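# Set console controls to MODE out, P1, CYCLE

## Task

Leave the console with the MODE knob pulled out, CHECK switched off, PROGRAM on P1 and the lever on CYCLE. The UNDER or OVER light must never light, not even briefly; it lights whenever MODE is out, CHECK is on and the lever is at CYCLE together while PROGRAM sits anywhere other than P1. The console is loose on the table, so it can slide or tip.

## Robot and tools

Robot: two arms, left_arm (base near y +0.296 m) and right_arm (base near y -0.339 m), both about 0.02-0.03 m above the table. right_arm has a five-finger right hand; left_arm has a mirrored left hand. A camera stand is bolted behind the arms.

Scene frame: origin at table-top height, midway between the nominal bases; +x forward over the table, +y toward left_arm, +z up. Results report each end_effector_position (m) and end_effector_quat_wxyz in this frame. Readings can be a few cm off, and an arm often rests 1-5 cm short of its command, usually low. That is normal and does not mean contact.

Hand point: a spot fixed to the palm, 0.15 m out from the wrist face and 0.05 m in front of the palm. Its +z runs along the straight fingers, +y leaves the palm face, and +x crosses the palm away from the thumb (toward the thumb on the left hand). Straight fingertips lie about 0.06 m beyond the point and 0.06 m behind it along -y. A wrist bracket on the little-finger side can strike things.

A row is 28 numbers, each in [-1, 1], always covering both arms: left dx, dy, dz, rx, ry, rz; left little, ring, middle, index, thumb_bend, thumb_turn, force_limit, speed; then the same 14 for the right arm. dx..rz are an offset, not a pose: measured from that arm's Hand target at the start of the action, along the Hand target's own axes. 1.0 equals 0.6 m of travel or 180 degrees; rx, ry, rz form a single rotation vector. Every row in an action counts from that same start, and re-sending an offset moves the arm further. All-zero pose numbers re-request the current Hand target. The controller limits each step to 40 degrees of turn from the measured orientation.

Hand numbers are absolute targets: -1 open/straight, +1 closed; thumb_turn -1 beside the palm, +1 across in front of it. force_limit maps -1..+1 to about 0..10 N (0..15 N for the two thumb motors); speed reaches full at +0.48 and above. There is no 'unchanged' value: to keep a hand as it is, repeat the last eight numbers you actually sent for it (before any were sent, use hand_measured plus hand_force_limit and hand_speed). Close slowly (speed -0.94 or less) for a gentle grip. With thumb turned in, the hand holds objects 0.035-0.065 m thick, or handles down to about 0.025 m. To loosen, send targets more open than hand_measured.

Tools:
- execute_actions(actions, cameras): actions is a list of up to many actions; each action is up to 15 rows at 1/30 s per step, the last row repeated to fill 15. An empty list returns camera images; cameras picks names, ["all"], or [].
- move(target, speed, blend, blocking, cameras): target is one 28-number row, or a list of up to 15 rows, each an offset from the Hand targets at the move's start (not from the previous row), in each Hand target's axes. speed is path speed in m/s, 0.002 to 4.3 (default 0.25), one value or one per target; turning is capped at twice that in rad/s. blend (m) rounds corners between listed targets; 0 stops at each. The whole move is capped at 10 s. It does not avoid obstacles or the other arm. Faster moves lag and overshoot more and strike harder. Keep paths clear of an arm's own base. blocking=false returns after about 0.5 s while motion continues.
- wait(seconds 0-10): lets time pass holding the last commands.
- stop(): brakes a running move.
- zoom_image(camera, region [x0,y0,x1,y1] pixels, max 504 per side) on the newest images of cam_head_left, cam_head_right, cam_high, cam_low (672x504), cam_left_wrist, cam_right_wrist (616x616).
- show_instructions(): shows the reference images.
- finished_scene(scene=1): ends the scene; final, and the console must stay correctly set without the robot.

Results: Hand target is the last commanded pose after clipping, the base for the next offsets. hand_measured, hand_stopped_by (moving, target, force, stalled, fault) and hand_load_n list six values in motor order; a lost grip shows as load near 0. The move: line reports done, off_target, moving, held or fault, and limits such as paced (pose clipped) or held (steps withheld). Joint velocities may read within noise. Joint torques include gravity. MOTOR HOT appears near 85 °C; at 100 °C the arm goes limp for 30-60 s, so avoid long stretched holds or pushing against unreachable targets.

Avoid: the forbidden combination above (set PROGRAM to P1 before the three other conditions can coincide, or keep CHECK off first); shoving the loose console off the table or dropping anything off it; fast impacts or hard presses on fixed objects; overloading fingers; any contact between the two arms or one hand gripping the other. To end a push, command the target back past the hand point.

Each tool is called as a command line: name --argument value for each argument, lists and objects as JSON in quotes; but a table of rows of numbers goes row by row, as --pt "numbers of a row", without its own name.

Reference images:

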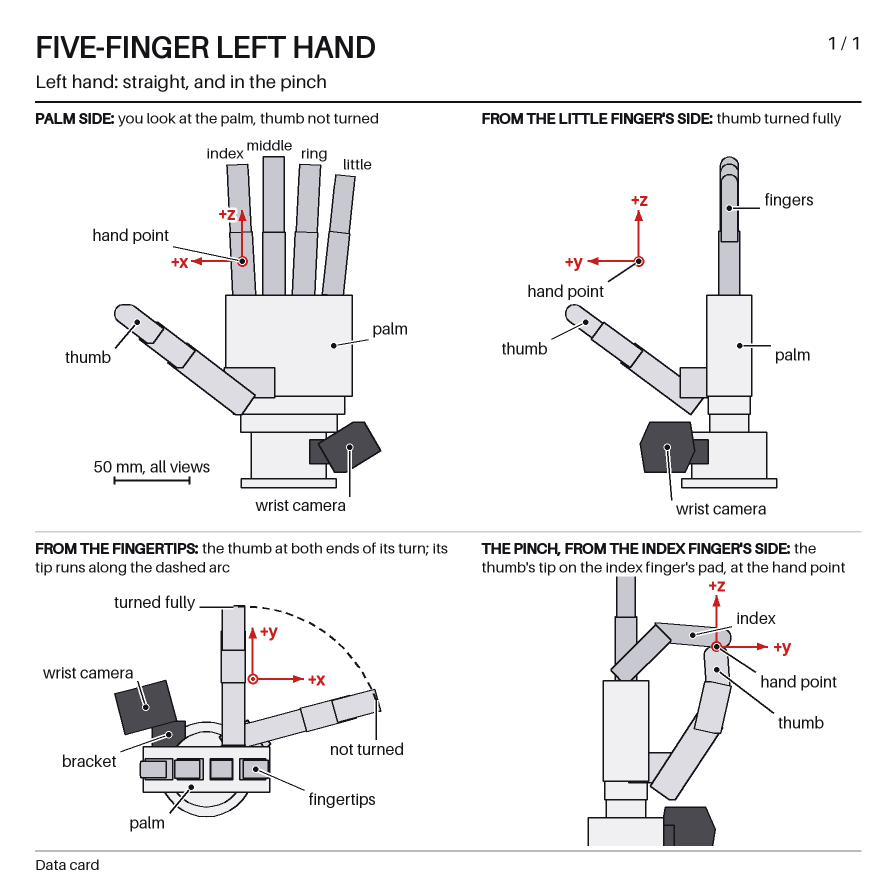

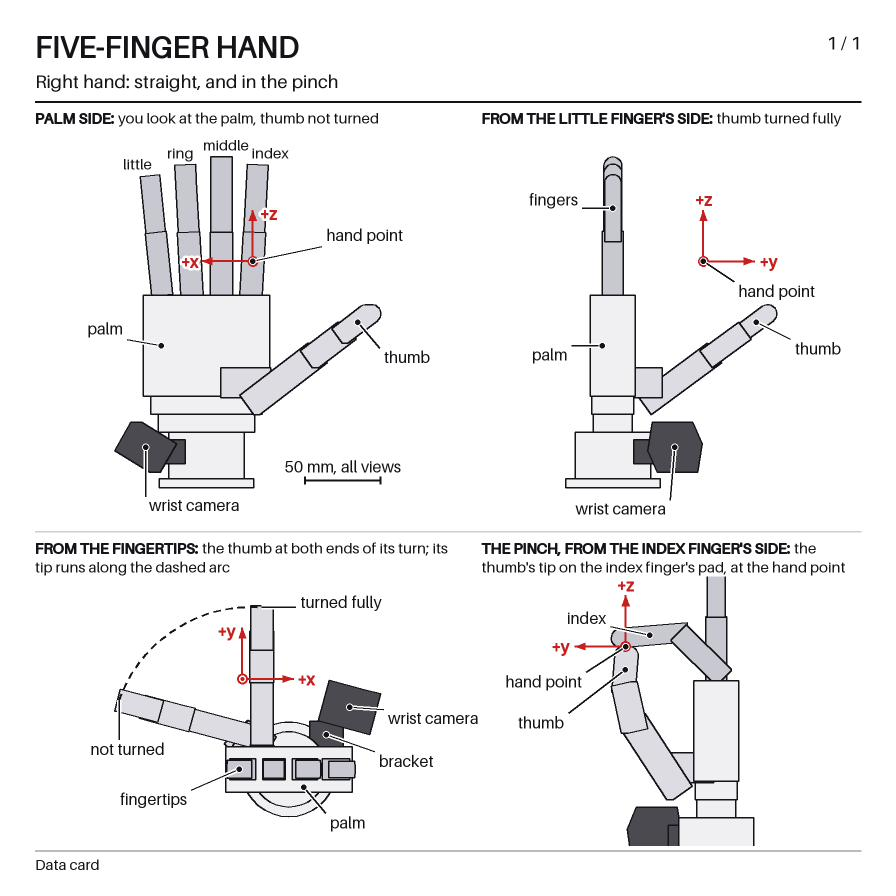

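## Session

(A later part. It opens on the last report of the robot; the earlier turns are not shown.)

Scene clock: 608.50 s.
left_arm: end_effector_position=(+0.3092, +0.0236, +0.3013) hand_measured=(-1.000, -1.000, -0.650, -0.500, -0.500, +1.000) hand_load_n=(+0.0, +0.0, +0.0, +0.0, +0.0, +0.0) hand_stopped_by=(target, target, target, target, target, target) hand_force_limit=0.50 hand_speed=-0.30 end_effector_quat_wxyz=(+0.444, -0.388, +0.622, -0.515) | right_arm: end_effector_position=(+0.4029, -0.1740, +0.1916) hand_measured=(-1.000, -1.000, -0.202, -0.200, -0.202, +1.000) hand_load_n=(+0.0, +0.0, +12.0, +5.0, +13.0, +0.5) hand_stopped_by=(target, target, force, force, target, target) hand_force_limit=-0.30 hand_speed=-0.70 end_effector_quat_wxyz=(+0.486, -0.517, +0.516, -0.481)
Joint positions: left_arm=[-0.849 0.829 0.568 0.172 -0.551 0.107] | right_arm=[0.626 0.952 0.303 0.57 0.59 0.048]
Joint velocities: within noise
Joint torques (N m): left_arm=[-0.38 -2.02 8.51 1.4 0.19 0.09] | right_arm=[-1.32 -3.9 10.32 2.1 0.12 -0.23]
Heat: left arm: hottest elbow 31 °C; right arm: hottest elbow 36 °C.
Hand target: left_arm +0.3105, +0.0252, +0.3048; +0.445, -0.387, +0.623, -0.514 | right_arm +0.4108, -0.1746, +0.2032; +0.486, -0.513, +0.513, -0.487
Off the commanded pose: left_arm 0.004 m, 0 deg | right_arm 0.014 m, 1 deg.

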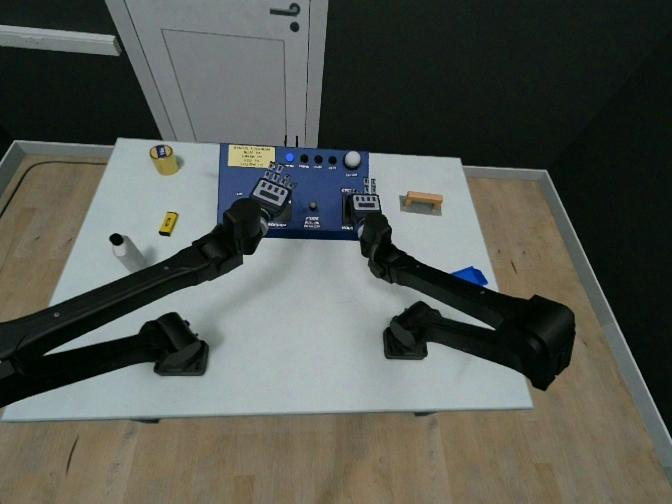

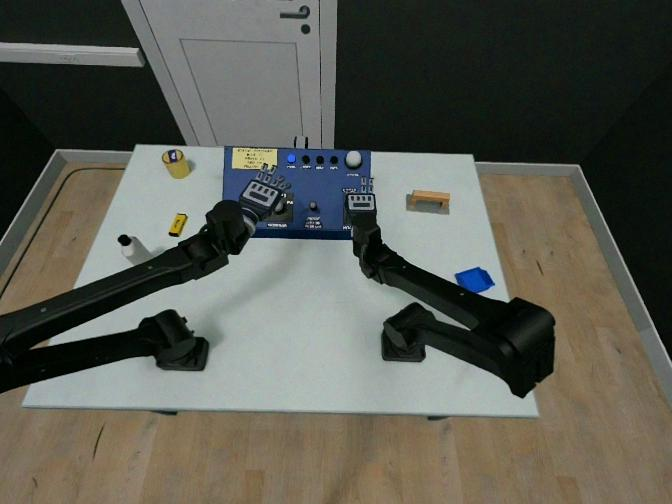

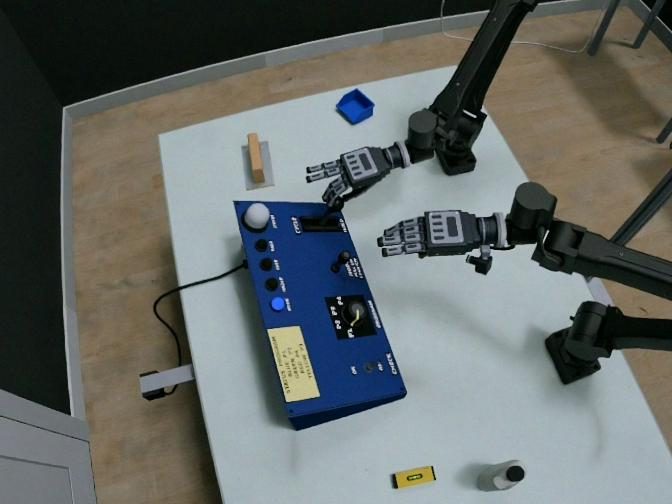

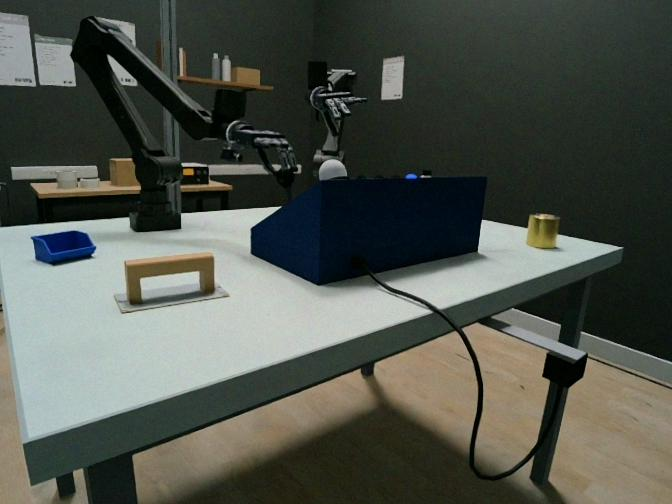

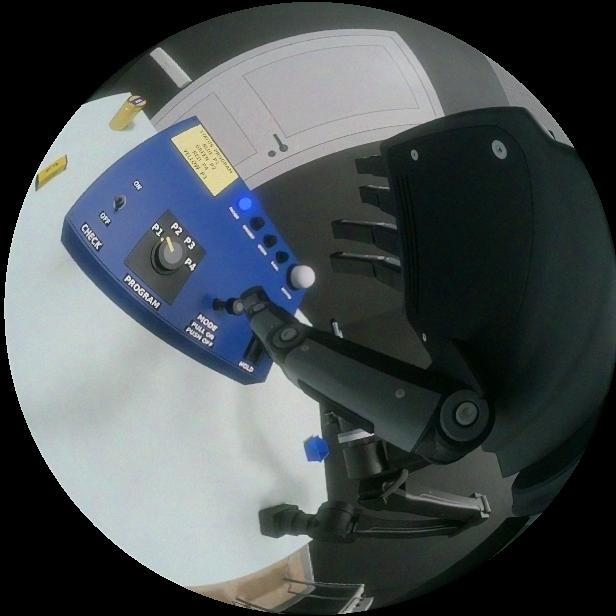

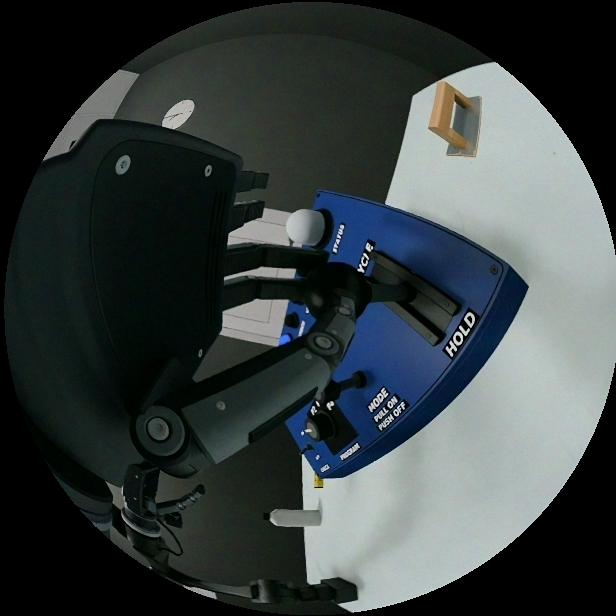

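move --target '[0,0,0,0,0,0,-1,-1,-0.65,-0.5,-0.5,1,0.5,-0.3, 0,-0.0167,0.029,0,0,0,-1,-1,0.0,0.15,-0.2,1,-0.3,-0.7]' --speed 0.06 --cameras '["cam_high","cam_low","cam_right_wrist"]'

zoom_image --camera "cam_low" --region '[230, 80, 400, 220]'

zoom_image --camera "cam_high" --region '[220, 130, 420, 290]'

Scene clock: 616.63 s.
left_arm: end_effector_position=(+0.3092, +0.0236, +0.3013) hand_measured=(-1.000, -1.000, -0.650, -0.500, -0.500, +1.000) hand_load_n=(+0.0, +0.0, -0.5, +0.0, +0.5, +0.5) hand_stopped_by=(target, target, target, target, target, target) hand_force_limit=0.50 hand_speed=-0.30 end_effector_quat_wxyz=(+0.444, -0.388, +0.622, -0.515) | right_arm: end_effector_position=(+0.4150, -0.1761, +0.1990) hand_measured=(-1.000, -1.000, -0.202, -0.200, -0.200, +1.000) hand_load_n=(+0.0, +0.0, +2.0, +0.0, +1.5, +0.0) hand_stopped_by=(target, target, force, force, target, target) hand_force_limit=-0.30 hand_speed=-0.70 end_effector_quat_wxyz=(+0.486, -0.517, +0.515, -0.481)
Joint positions: left_arm=[-0.849 0.829 0.568 0.172 -0.551 0.107] | right_arm=[0.59 0.968 0.333 0.559 0.553 0.044]
Joint torques (N m): left_arm=[0.15 -2.02 8.61 1.32 0.17 0.11] | right_arm=[-1.61 -2.96 11.77 2.17 0.07 -0.23]
Heat: left arm: hottest elbow 31 °C; right arm: hottest elbow 36 °C.
Hand target: left_arm +0.3105, +0.0252, +0.3048; +0.445, -0.387, +0.623, -0.514 | right_arm +0.4286, -0.1748, +0.2122; +0.486, -0.513, +0.513, -0.487
Off the commanded pose: left_arm 0.004 m, 0 deg | right_arm 0.019 m, 1 deg.
move: off_target (right_arm)
Images, in order (width x height): cam_high 672x504, cam_low 672x504, cam_right_wrist 616x616.

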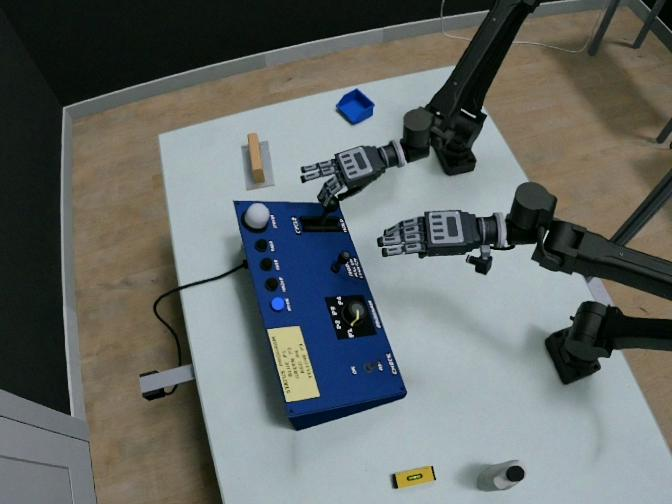

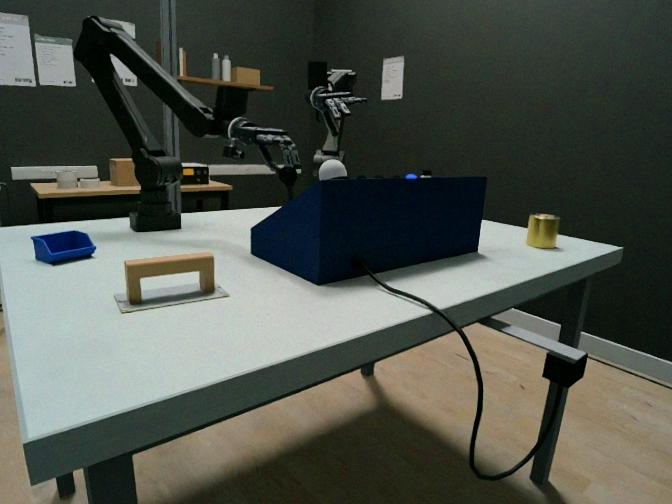

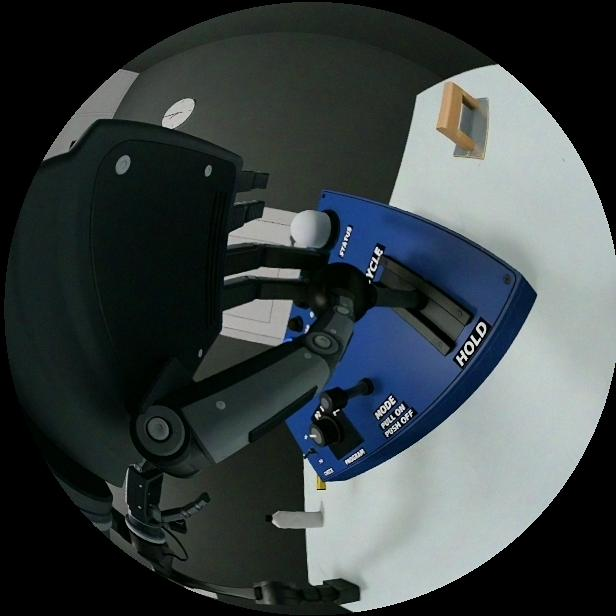

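Scaled by 2.965 from the camera's 672x504 image, which has a finer 960x720 frame.

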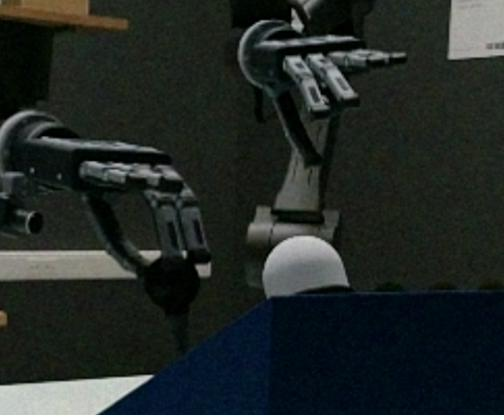

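Scaled by 2.520 from the camera's 672x504 image, which has a finer 960x720 frame.

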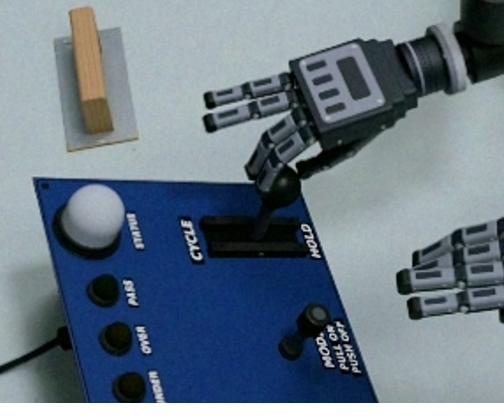

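move --target '[0,0,0,0,0,0,-1,-1,-0.65,-0.5,-0.5,1,0.5,-0.3, 0,-0.0167,0.029,0,0,0,-1,-1,0.0,0.15,-0.2,1,-0.3,-0.7]' --speed 0.06 --cameras '["cam_high","cam_low","cam_right_wrist"]'

zoom_image --camera "cam_low" --region '[230, 80, 400, 220]'

zoom_image --camera "cam_high" --region '[220, 130, 420, 290]'

Scene clock: 621.13 s.
left_arm: end_effector_position=(+0.3092, +0.0236, +0.3013) hand_measured=(-1.000, -1.000, -0.650, -0.500, -0.500, +1.000) hand_load_n=(+0.0, +0.0, -0.5, +0.0, +0.0, +0.0) hand_stopped_by=(target, target, target, target, target, target) hand_force_limit=0.50 hand_speed=-0.30 end_effector_quat_wxyz=(+0.444, -0.388, +0.622, -0.515) | right_arm: end_effector_position=(+0.4368, -0.1758, +0.2127) hand_measured=(-1.000, -1.000, -0.202, -0.200, -0.200, +1.000) hand_load_n=(+0.0, +0.0, +0.0, +0.0, +0.5, +0.0) hand_stopped_by=(target, target, force, force, target, target) hand_force_limit=-0.30 hand_speed=-0.70 end_effector_quat_wxyz=(+0.488, -0.513, +0.516, -0.482)
Joint positions: left_arm=[-0.849 0.829 0.568 0.172 -0.551 0.107] | right_arm=[0.55 1.008 0.392 0.548 0.518 0.042]
Joint torques (N m): left_arm=[-0.09 -2.37 8.59 1.21 0.21 0.11] | right_arm=[-1.14 -3.9 10.85 2.18 0.1 -0.23]
Heat: left arm: hottest elbow 32 °C; right arm: hottest elbow 36 °C.
Hand target: left_arm +0.3105, +0.0252, +0.3048; +0.445, -0.387, +0.623, -0.514 | right_arm +0.4466, -0.1747, +0.2212; +0.486, -0.513, +0.513, -0.487
Off the commanded pose: left_arm 0.004 m, 0 deg | right_arm 0.013 m, 1 deg.
move: off_target (right_arm)
Images, in order (width x height): cam_high 672x504, cam_low 672x504, cam_right_wrist 616x616.

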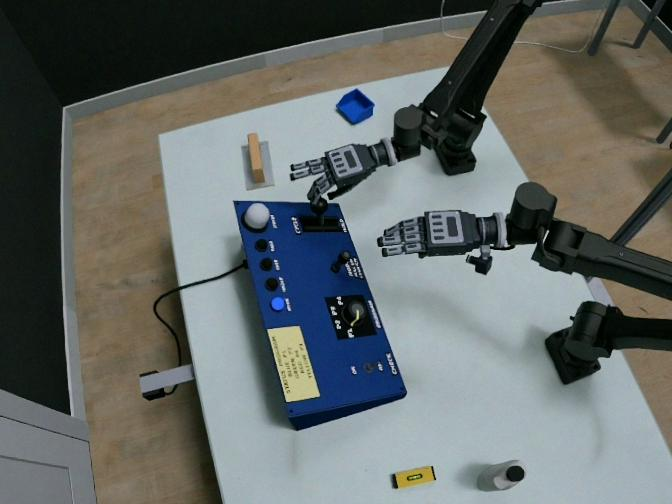

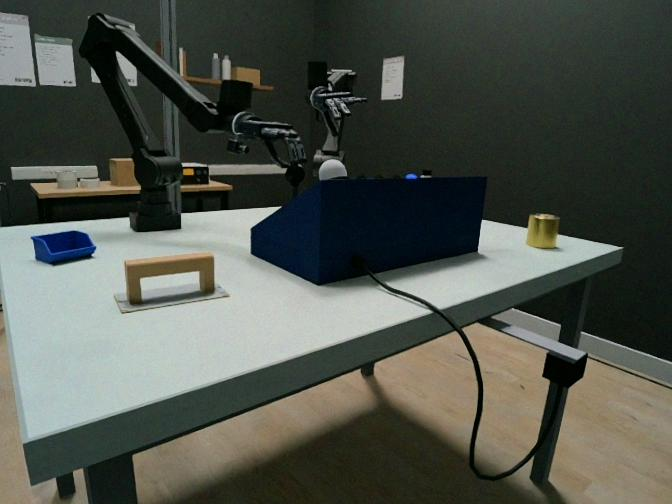

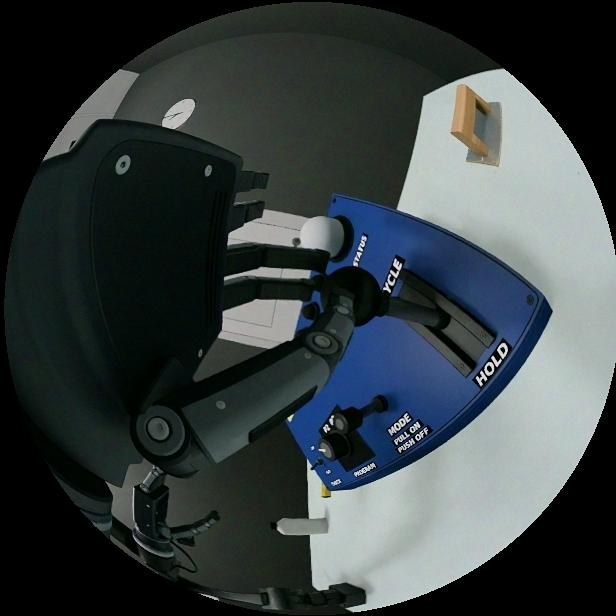

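Scaled by 2.965 from the camera's 672x504 image, which has a finer 960x720 frame.

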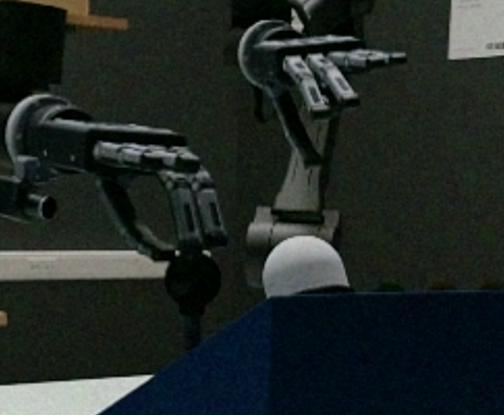

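Scaled by 2.520 from the camera's 672x504 image, which has a finer 960x720 frame.

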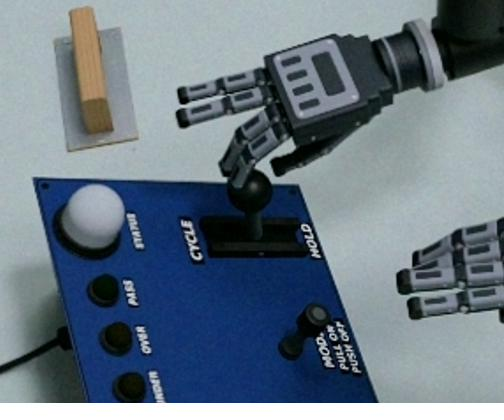

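move --target '[0,0,0,0,0,0,-1,-1,-0.65,-0.5,-0.5,1,0.5,-0.3, 0,0.006,0.030,0,0,0,-1,-1,0.0,0.15,-0.2,1,-0.3,-0.7]' --speed 0.06 --cameras '["cam_high","cam_low","cam_right_wrist"]'

zoom_image --camera "cam_low" --region '[230, 80, 400, 220]'

zoom_image --camera "cam_high" --region '[220, 130, 420, 290]'

Scene clock: 630.03 s.
left_arm: end_effector_position=(+0.3092, +0.0236, +0.3013) hand_measured=(-1.000, -1.000, -0.650, -0.500, -0.500, +1.000) hand_load_n=(+0.0, +0.0, +0.0, +0.0, +0.0, +0.0) hand_stopped_by=(target, target, target, target, target, target) hand_force_limit=0.50 hand_speed=-0.30 end_effector_quat_wxyz=(+0.444, -0.388, +0.622, -0.515) | right_arm: end_effector_position=(+0.4429, -0.1750, +0.2049) hand_measured=(-1.000, -1.000, -0.202, -0.200, -0.200, +1.000) hand_load_n=(+0.0, -0.5, +0.0, +0.0, +3.5, -3.5) hand_stopped_by=(target, target, force, force, target, target) hand_force_limit=-0.30 hand_speed=-0.70 end_effector_quat_wxyz=(-0.482, +0.524, -0.512, +0.480)
Joint positions: left_arm=[-0.849 0.829 0.568 0.172 -0.551 0.107] | right_arm=[0.535 1.044 0.401 0.559 0.493 0.031]
Joint torques (N m): left_arm=[-0.5 -1.96 8.61 1.32 0.2 0.11] | right_arm=[-2.49 -2.02 12.14 3.43 -0.09 -0.12]
Heat: left arm: hottest elbow 32 °C; right arm: hottest elbow 36 °C.
Hand target: left_arm +0.3105, +0.0252, +0.3048; +0.445, -0.387, +0.623, -0.514 | right_arm +0.4643, -0.1748, +0.2168; -0.486, +0.513, -0.513, +0.487
Off the commanded pose: left_arm 0.004 m, 0 deg | right_arm 0.024 m, 2 deg.
move: off_target (right_arm)
Images, in order (width x height): cam_high 672x504, cam_low 672x504, cam_right_wrist 616x616.

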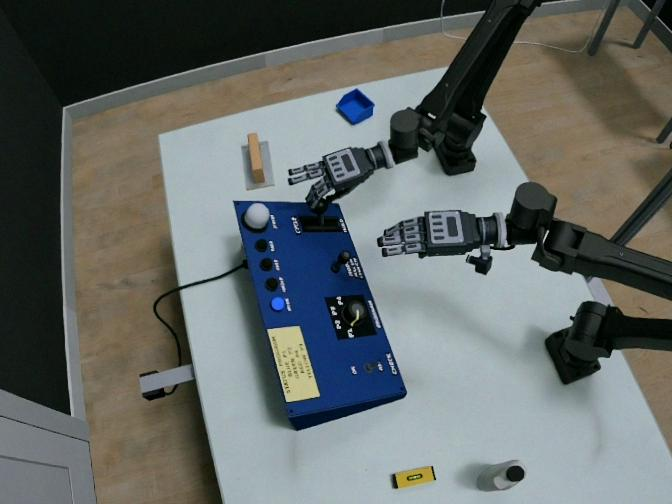

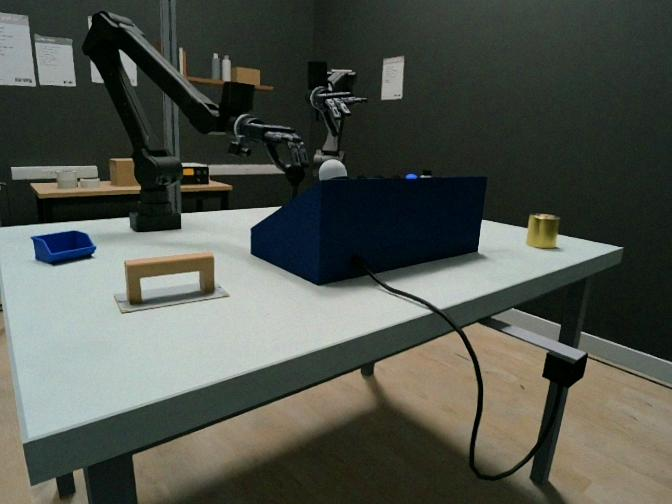

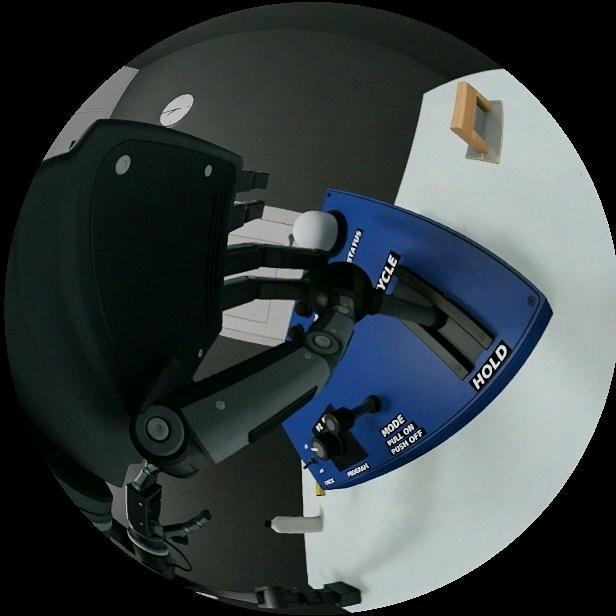

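Scaled by 2.965 from the camera's 672x504 image, which has a finer 960x720 frame.

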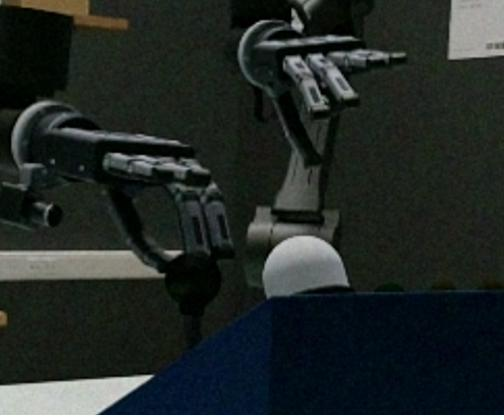

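Scaled by 2.520 from the camera's 672x504 image, which has a finer 960x720 frame.

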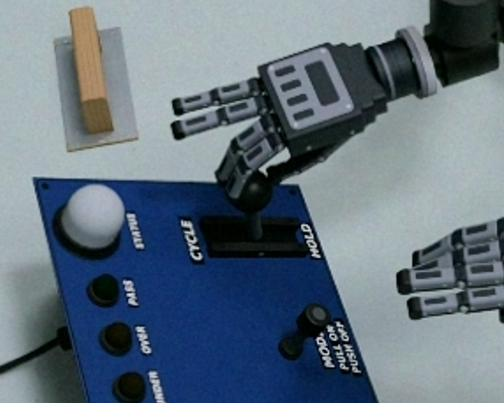

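move --target '[0,0,0,0,0,0,-1,-1,-0.65,-0.5,-0.5,1,0.5,-0.3, 0,-0.004,0.03,0,0,0,-1,-1,0.0,0.15,-0.2,1,-0.3,-0.7]' --speed 0.06 --cameras '["cam_high","cam_low","cam_right_wrist"]'

zoom_image --camera "cam_low" --region '[230, 80, 400, 220]'

zoom_image --camera "cam_high" --region '[220, 130, 420, 290]'

Scene clock: 660.27 s.
left_arm: end_effector_position=(+0.3092, +0.0236, +0.3013) hand_measured=(-1.000, -1.000, -0.650, -0.500, -0.500, +1.000) hand_load_n=(+0.0, +0.0, +0.0, +0.0, +0.0, +0.0) hand_stopped_by=(target, target, target, target, target, target) hand_force_limit=0.50 hand_speed=-0.30 end_effector_quat_wxyz=(+0.444, -0.388, +0.622, -0.515) | right_arm: end_effector_position=(+0.4442, -0.1746, +0.2045) hand_measured=(-1.000, -1.000, -0.202, -0.200, -0.202, +1.000) hand_load_n=(+0.0, +0.0, +0.0, +0.0, +7.5, -7.0) hand_stopped_by=(target, target, force, force, target, target) hand_force_limit=-0.30 hand_speed=-0.70 end_effector_quat_wxyz=(-0.485, +0.529, -0.506, +0.478)
Joint positions: left_arm=[-0.849 0.829 0.568 0.172 -0.551 0.107] | right_arm=[0.526 1.047 0.401 0.565 0.468 0.022]
Joint torques (N m): left_arm=[-0.09 -2.32 8.64 1.28 0.19 0.1] | right_arm=[-3.96 0.5 14.84 3.58 -0.18 -0.06]
Heat: left arm: hottest elbow 32 °C; right arm: hottest elbow 40 °C.
Hand target: left_arm +0.3105, +0.0252, +0.3048; +0.445, -0.387, +0.623, -0.514 | right_arm +0.4825, -0.1749, +0.2182; -0.486, +0.513, -0.514, +0.487
Off the commanded pose: left_arm 0.004 m, 0 deg | right_arm 0.041 m, 2 deg.
move: off_target (right_arm)
Images, in order (width x height): cam_high 672x504, cam_low 672x504, cam_right_wrist 616x616.

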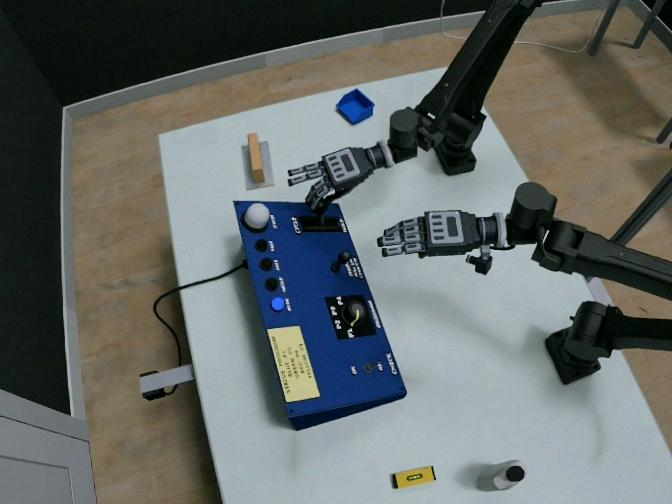

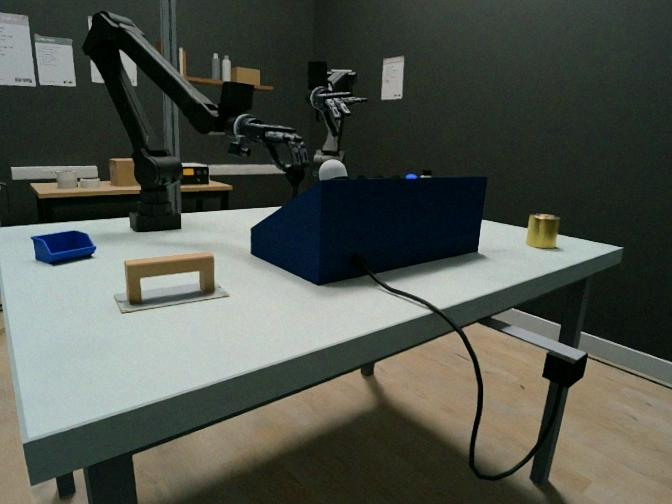

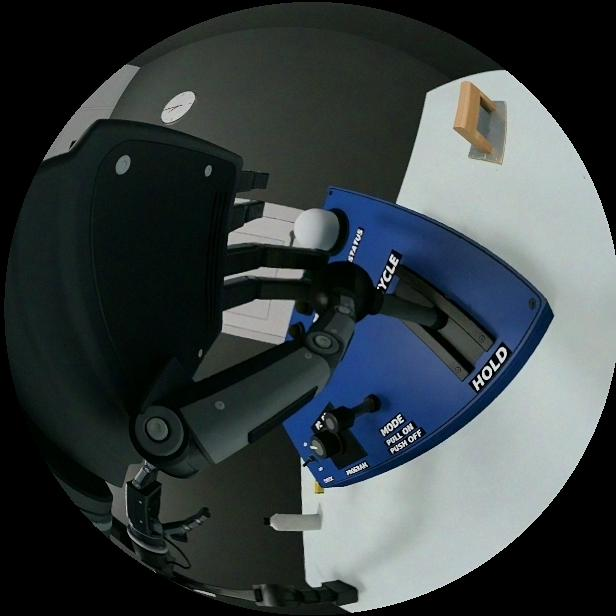

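Scaled by 2.965 from the camera's 672x504 image, which has a finer 960x720 frame.

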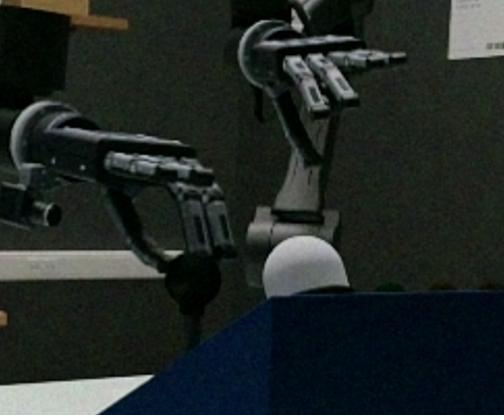

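Scaled by 2.520 from the camera's 672x504 image, which has a finer 960x720 frame.

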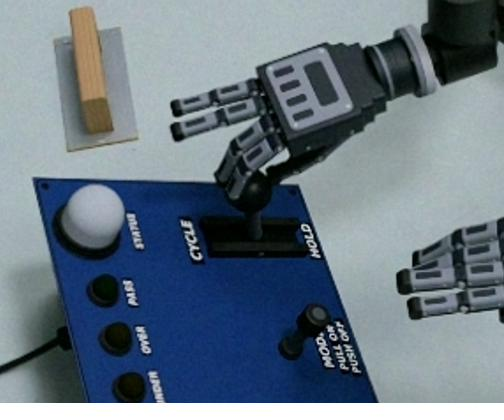

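move --target '[0,0,0,0,0,0,-1,-1,-0.65,-0.5,-0.5,1,0.5,-0.3, 0,0,0,0,0,0,-1,-1,-1,-1,-0.2,1,-0.3,-0.6]' --speed 0.06 --cameras '["cam_high","cam_low"]'

zoom_image --camera "cam_low" --region '[230, 80, 400, 220]'

zoom_image --camera "cam_high" --region '[220, 130, 420, 290]'

Scene clock: 666.57 s.
left_arm: end_effector_position=(+0.3092, +0.0236, +0.3013) hand_measured=(-1.000, -1.000, -0.650, -0.500, -0.500, +1.000) hand_load_n=(+0.0, +0.0, +0.0, +0.0, +0.0, +0.0) hand_stopped_by=(target, target, target, target, target, target) hand_force_limit=0.50 hand_speed=-0.30 end_effector_quat_wxyz=(+0.444, -0.388, +0.622, -0.515) | right_arm: end_effector_position=(+0.4442, -0.1745, +0.2046) hand_measured=(-1.000, -1.000, -1.000, -1.000, -0.202, +1.000) hand_load_n=(+0.0, +0.0, +0.0, +0.0, +8.0, -7.0) hand_stopped_by=(target, target, target, target, target, target) hand_force_limit=-0.30 hand_speed=-0.60 end_effector_quat_wxyz=(-0.485, +0.529, -0.506, +0.478)
Joint positions: left_arm=[-0.849 0.829 0.568 0.172 -0.551 0.107] | right_arm=[0.526 1.047 0.401 0.566 0.467 0.02]
Joint torques (N m): left_arm=[-0.91 -1.67 8.8 1.33 0.19 0.12] | right_arm=[-4.07 0.56 14.84 3.58 -0.17 -0.05]
Heat: left arm: hottest elbow 32 °C; right arm: hottest elbow 41 °C.
Hand target: left_arm +0.3105, +0.0252, +0.3048; +0.445, -0.387, +0.623, -0.514 | right_arm +0.4824, -0.1748, +0.2182; -0.486, +0.513, -0.514, +0.487
Off the commanded pose: left_arm 0.004 m, 0 deg | right_arm 0.041 m, 2 deg.
move: off_target (right_arm)
Images, in order (width x height): cam_high 672x504, cam_low 672x504.

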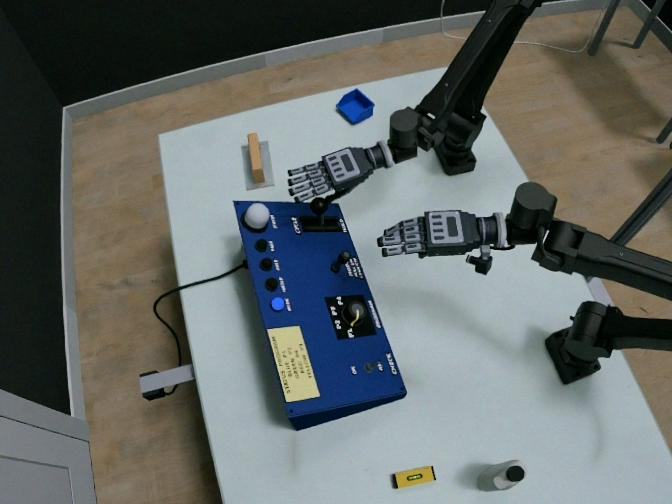

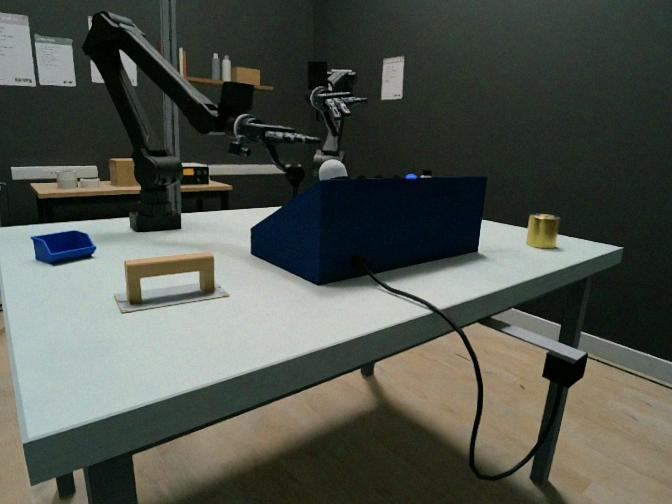

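Scaled by 2.965 from the camera's 672x504 image, which has a finer 960x720 frame.

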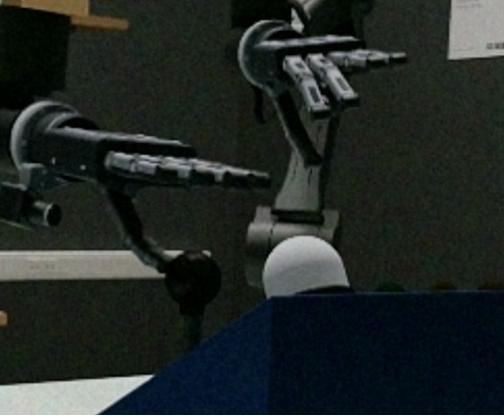

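Scaled by 2.520 from the camera's 672x504 image, which has a finer 960x720 frame.

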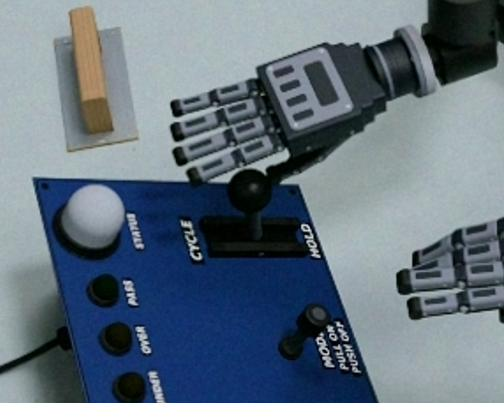

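move --pt "0 0 0 0 0 0 -1 -1 -0.65 -0.5 -0.5 1 0.5 -0.3 0 0 -0.0917 0 0 0 -1 -1 -1 -1 -0.2 1 -0.3 -0.6" --pt "0 0 0 0 0 0 -1 -1 -0.65 -0.5 -0.5 1 0.5 -0.3 0 -0.145 -0.175 0 0 0 -1 -1 -1 -1 -0.2 1 -0.3 -0.6" --speed '[0.06,0.15]' --cameras '["all"]'

zoom_image --camera "cam_low" --region '[230, 80, 400, 220]'

zoom_image --camera "cam_high" --region '[220, 130, 420, 290]'

zoom_image --camera "cam_right_wrist" --region '[220, 160, 600, 520]'

zoom_image --camera "cam_left_wrist" --region '[40, 100, 360, 420]'

Scene clock: 673.80 s.
left_arm: end_effector_position=(+0.3092, +0.0236, +0.3013) hand_measured=(-1.000, -1.000, -0.650, -0.500, -0.500, +1.000) hand_load_n=(-0.5, +0.0, +0.0, +0.0, +0.0, +0.0) hand_stopped_by=(target, target, target, target, target, target) hand_force_limit=0.50 hand_speed=-0.30 end_effector_quat_wxyz=(+0.444, -0.388, +0.622, -0.515) | right_arm: end_effector_position=(+0.3796, -0.1827, +0.2864) hand_measured=(-1.000, -1.000, -1.000, -1.000, -0.200, +1.000) hand_load_n=(+0.0, -0.5, +0.0, +0.0, +0.0, +0.5) hand_stopped_by=(target, target, target, target, target, target) hand_force_limit=-0.30 hand_speed=-0.60 end_effector_quat_wxyz=(-0.469, +0.525, -0.513, +0.491)
Joint positions: left_arm=[-0.849 0.829 0.568 0.172 -0.551 0.107] | right_arm=[0.674 0.667 0.48 0.089 0.656 0.026]
Joint torques (N m): left_arm=[-0.21 -1.9 8.58 1.29 0.22 0.11] | right_arm=[0.73 -2.26 13.34 2.03 0.36 0.06]
Heat: left arm: hottest elbow 32 °C; right arm: hottest elbow 42 °C.
Hand target: left_arm +0.3105, +0.0252, +0.3048; +0.445, -0.387, +0.623, -0.514 | right_arm +0.3822, -0.1747, +0.3106; -0.486, +0.513, -0.513, +0.487
Off the commanded pose: left_arm 0.004 m, 0 deg | right_arm 0.026 m, 2 deg.
move: off_target (right_arm)

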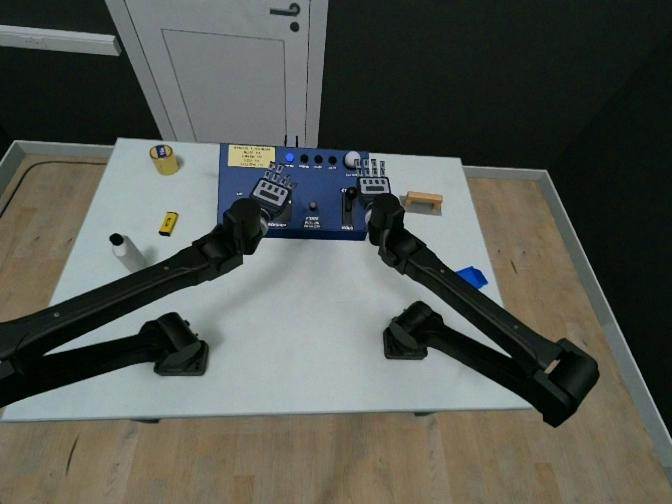

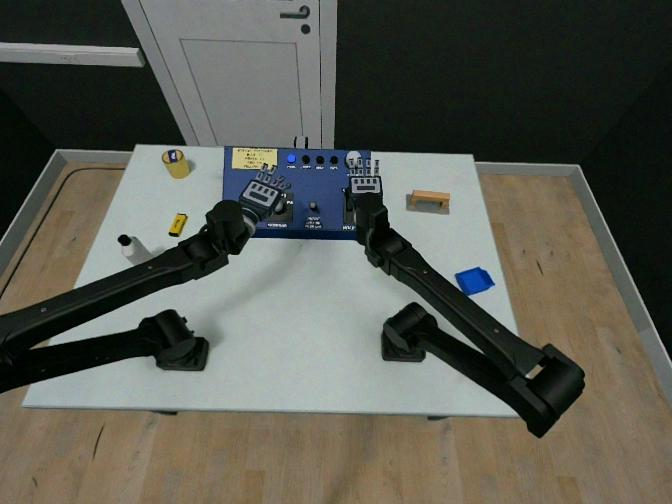

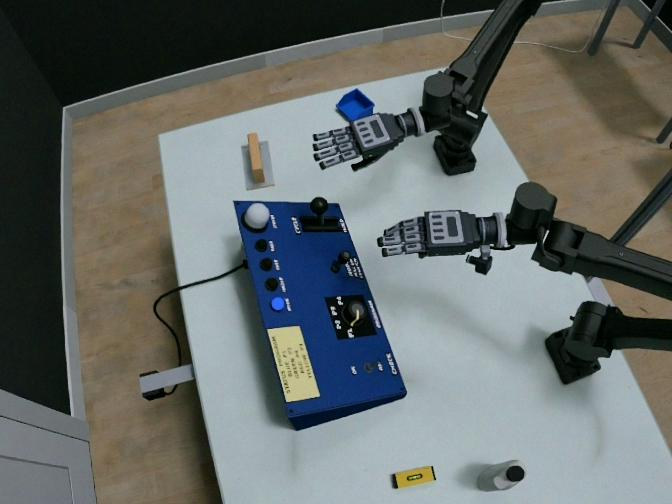

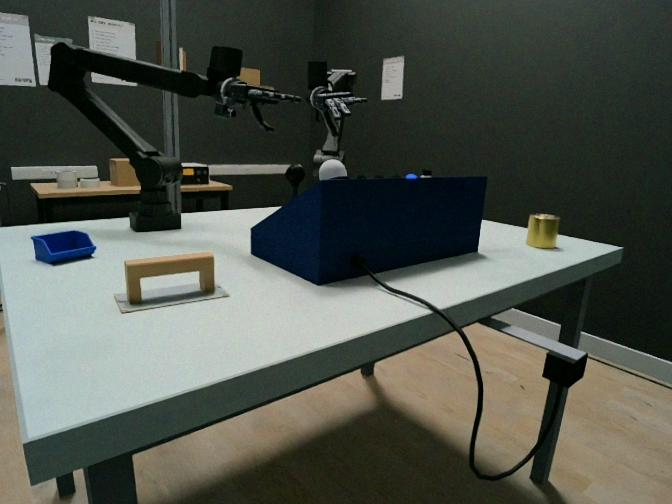

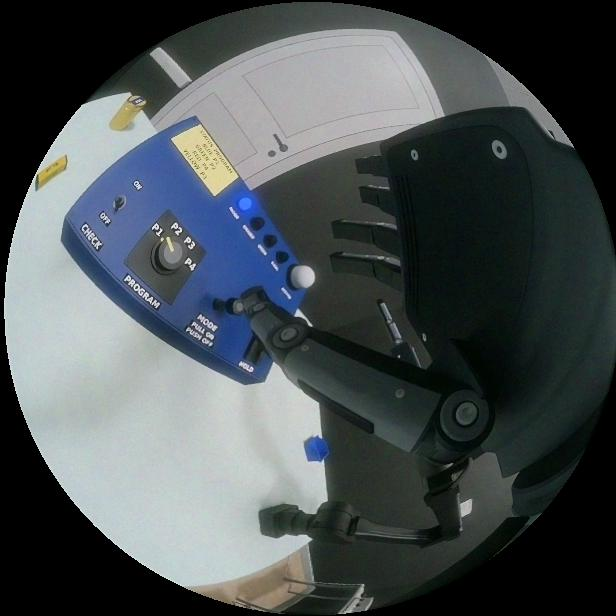

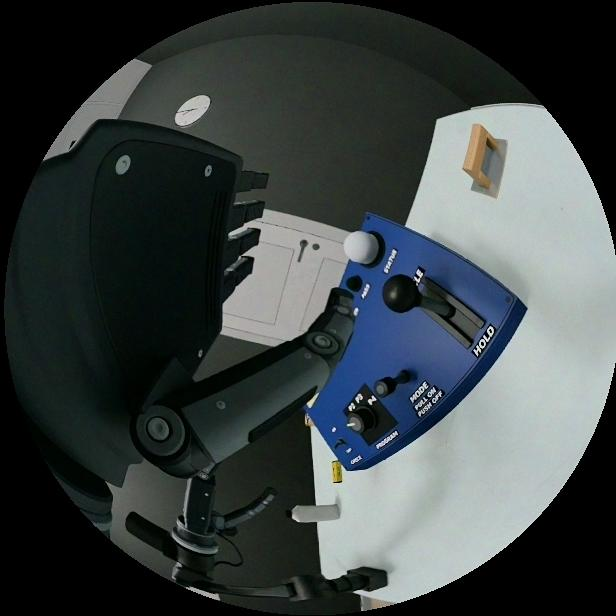

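Scaled by 2.965 from the camera's 672x504 image, which has a finer 960x720 frame.

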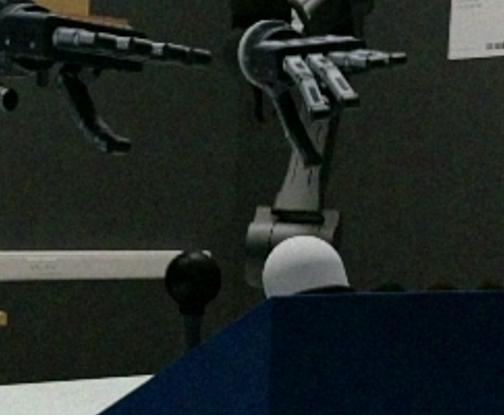

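Scaled by 2.520 from the camera's 672x504 image, which has a finer 960x720 frame.

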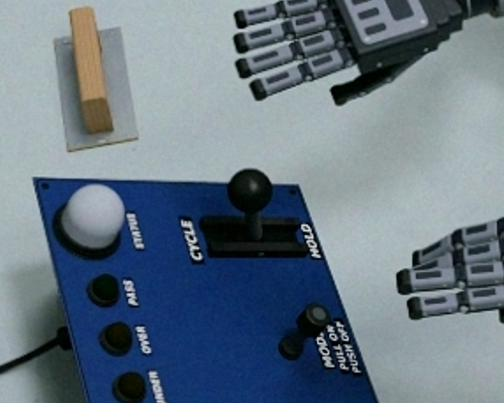

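Scaled by 1.326 from the camera's 616x616 image, which has a finer 880x880 frame.

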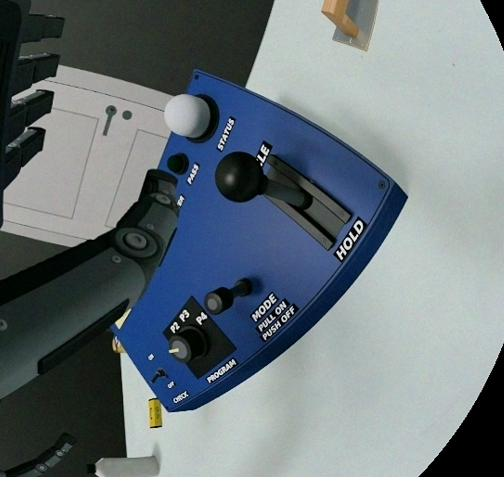

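Scaled by 1.575 from the camera's 616x616 image, which has a finer 880x880 frame.

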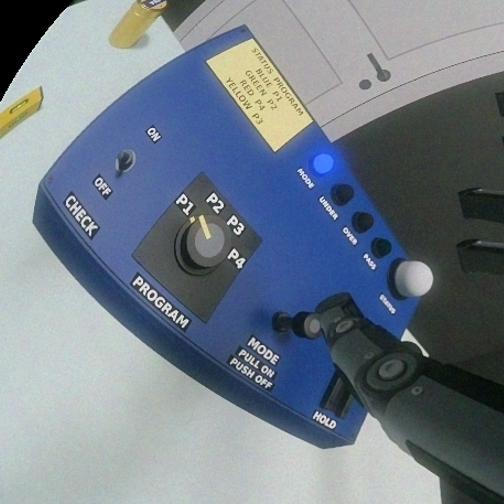

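zoom_image --camera "cam_left_wrist" --region '[120, 200, 220, 310]'

zoom_image --camera "cam_high" --region '[310, 280, 400, 400]'

zoom_image --camera "cam_right_wrist" --region '[310, 360, 430, 480]'

Scaled by 4.582 from the camera's 616x616 image, which has a finer 880x880 frame.

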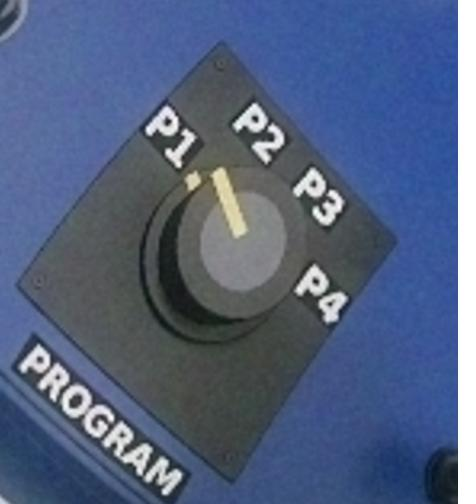

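Scaled by 4.200 from the camera's 672x504 image, which has a finer 960x720 frame.

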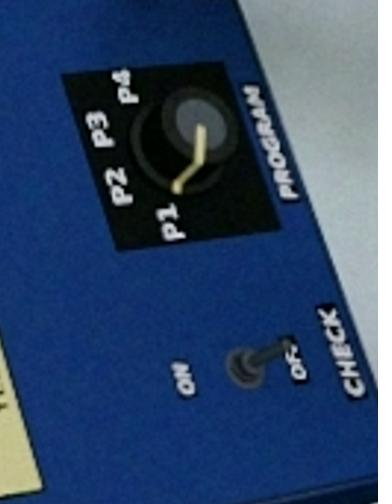

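Scaled by 4.200 from the camera's 616x616 image, which has a finer 880x880 frame.

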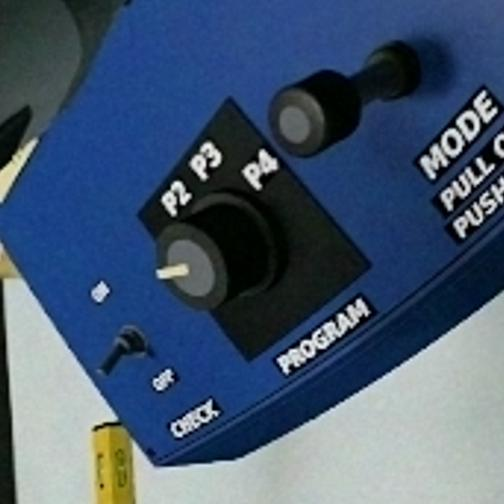

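finished_scene

The scene is finished: the task was done.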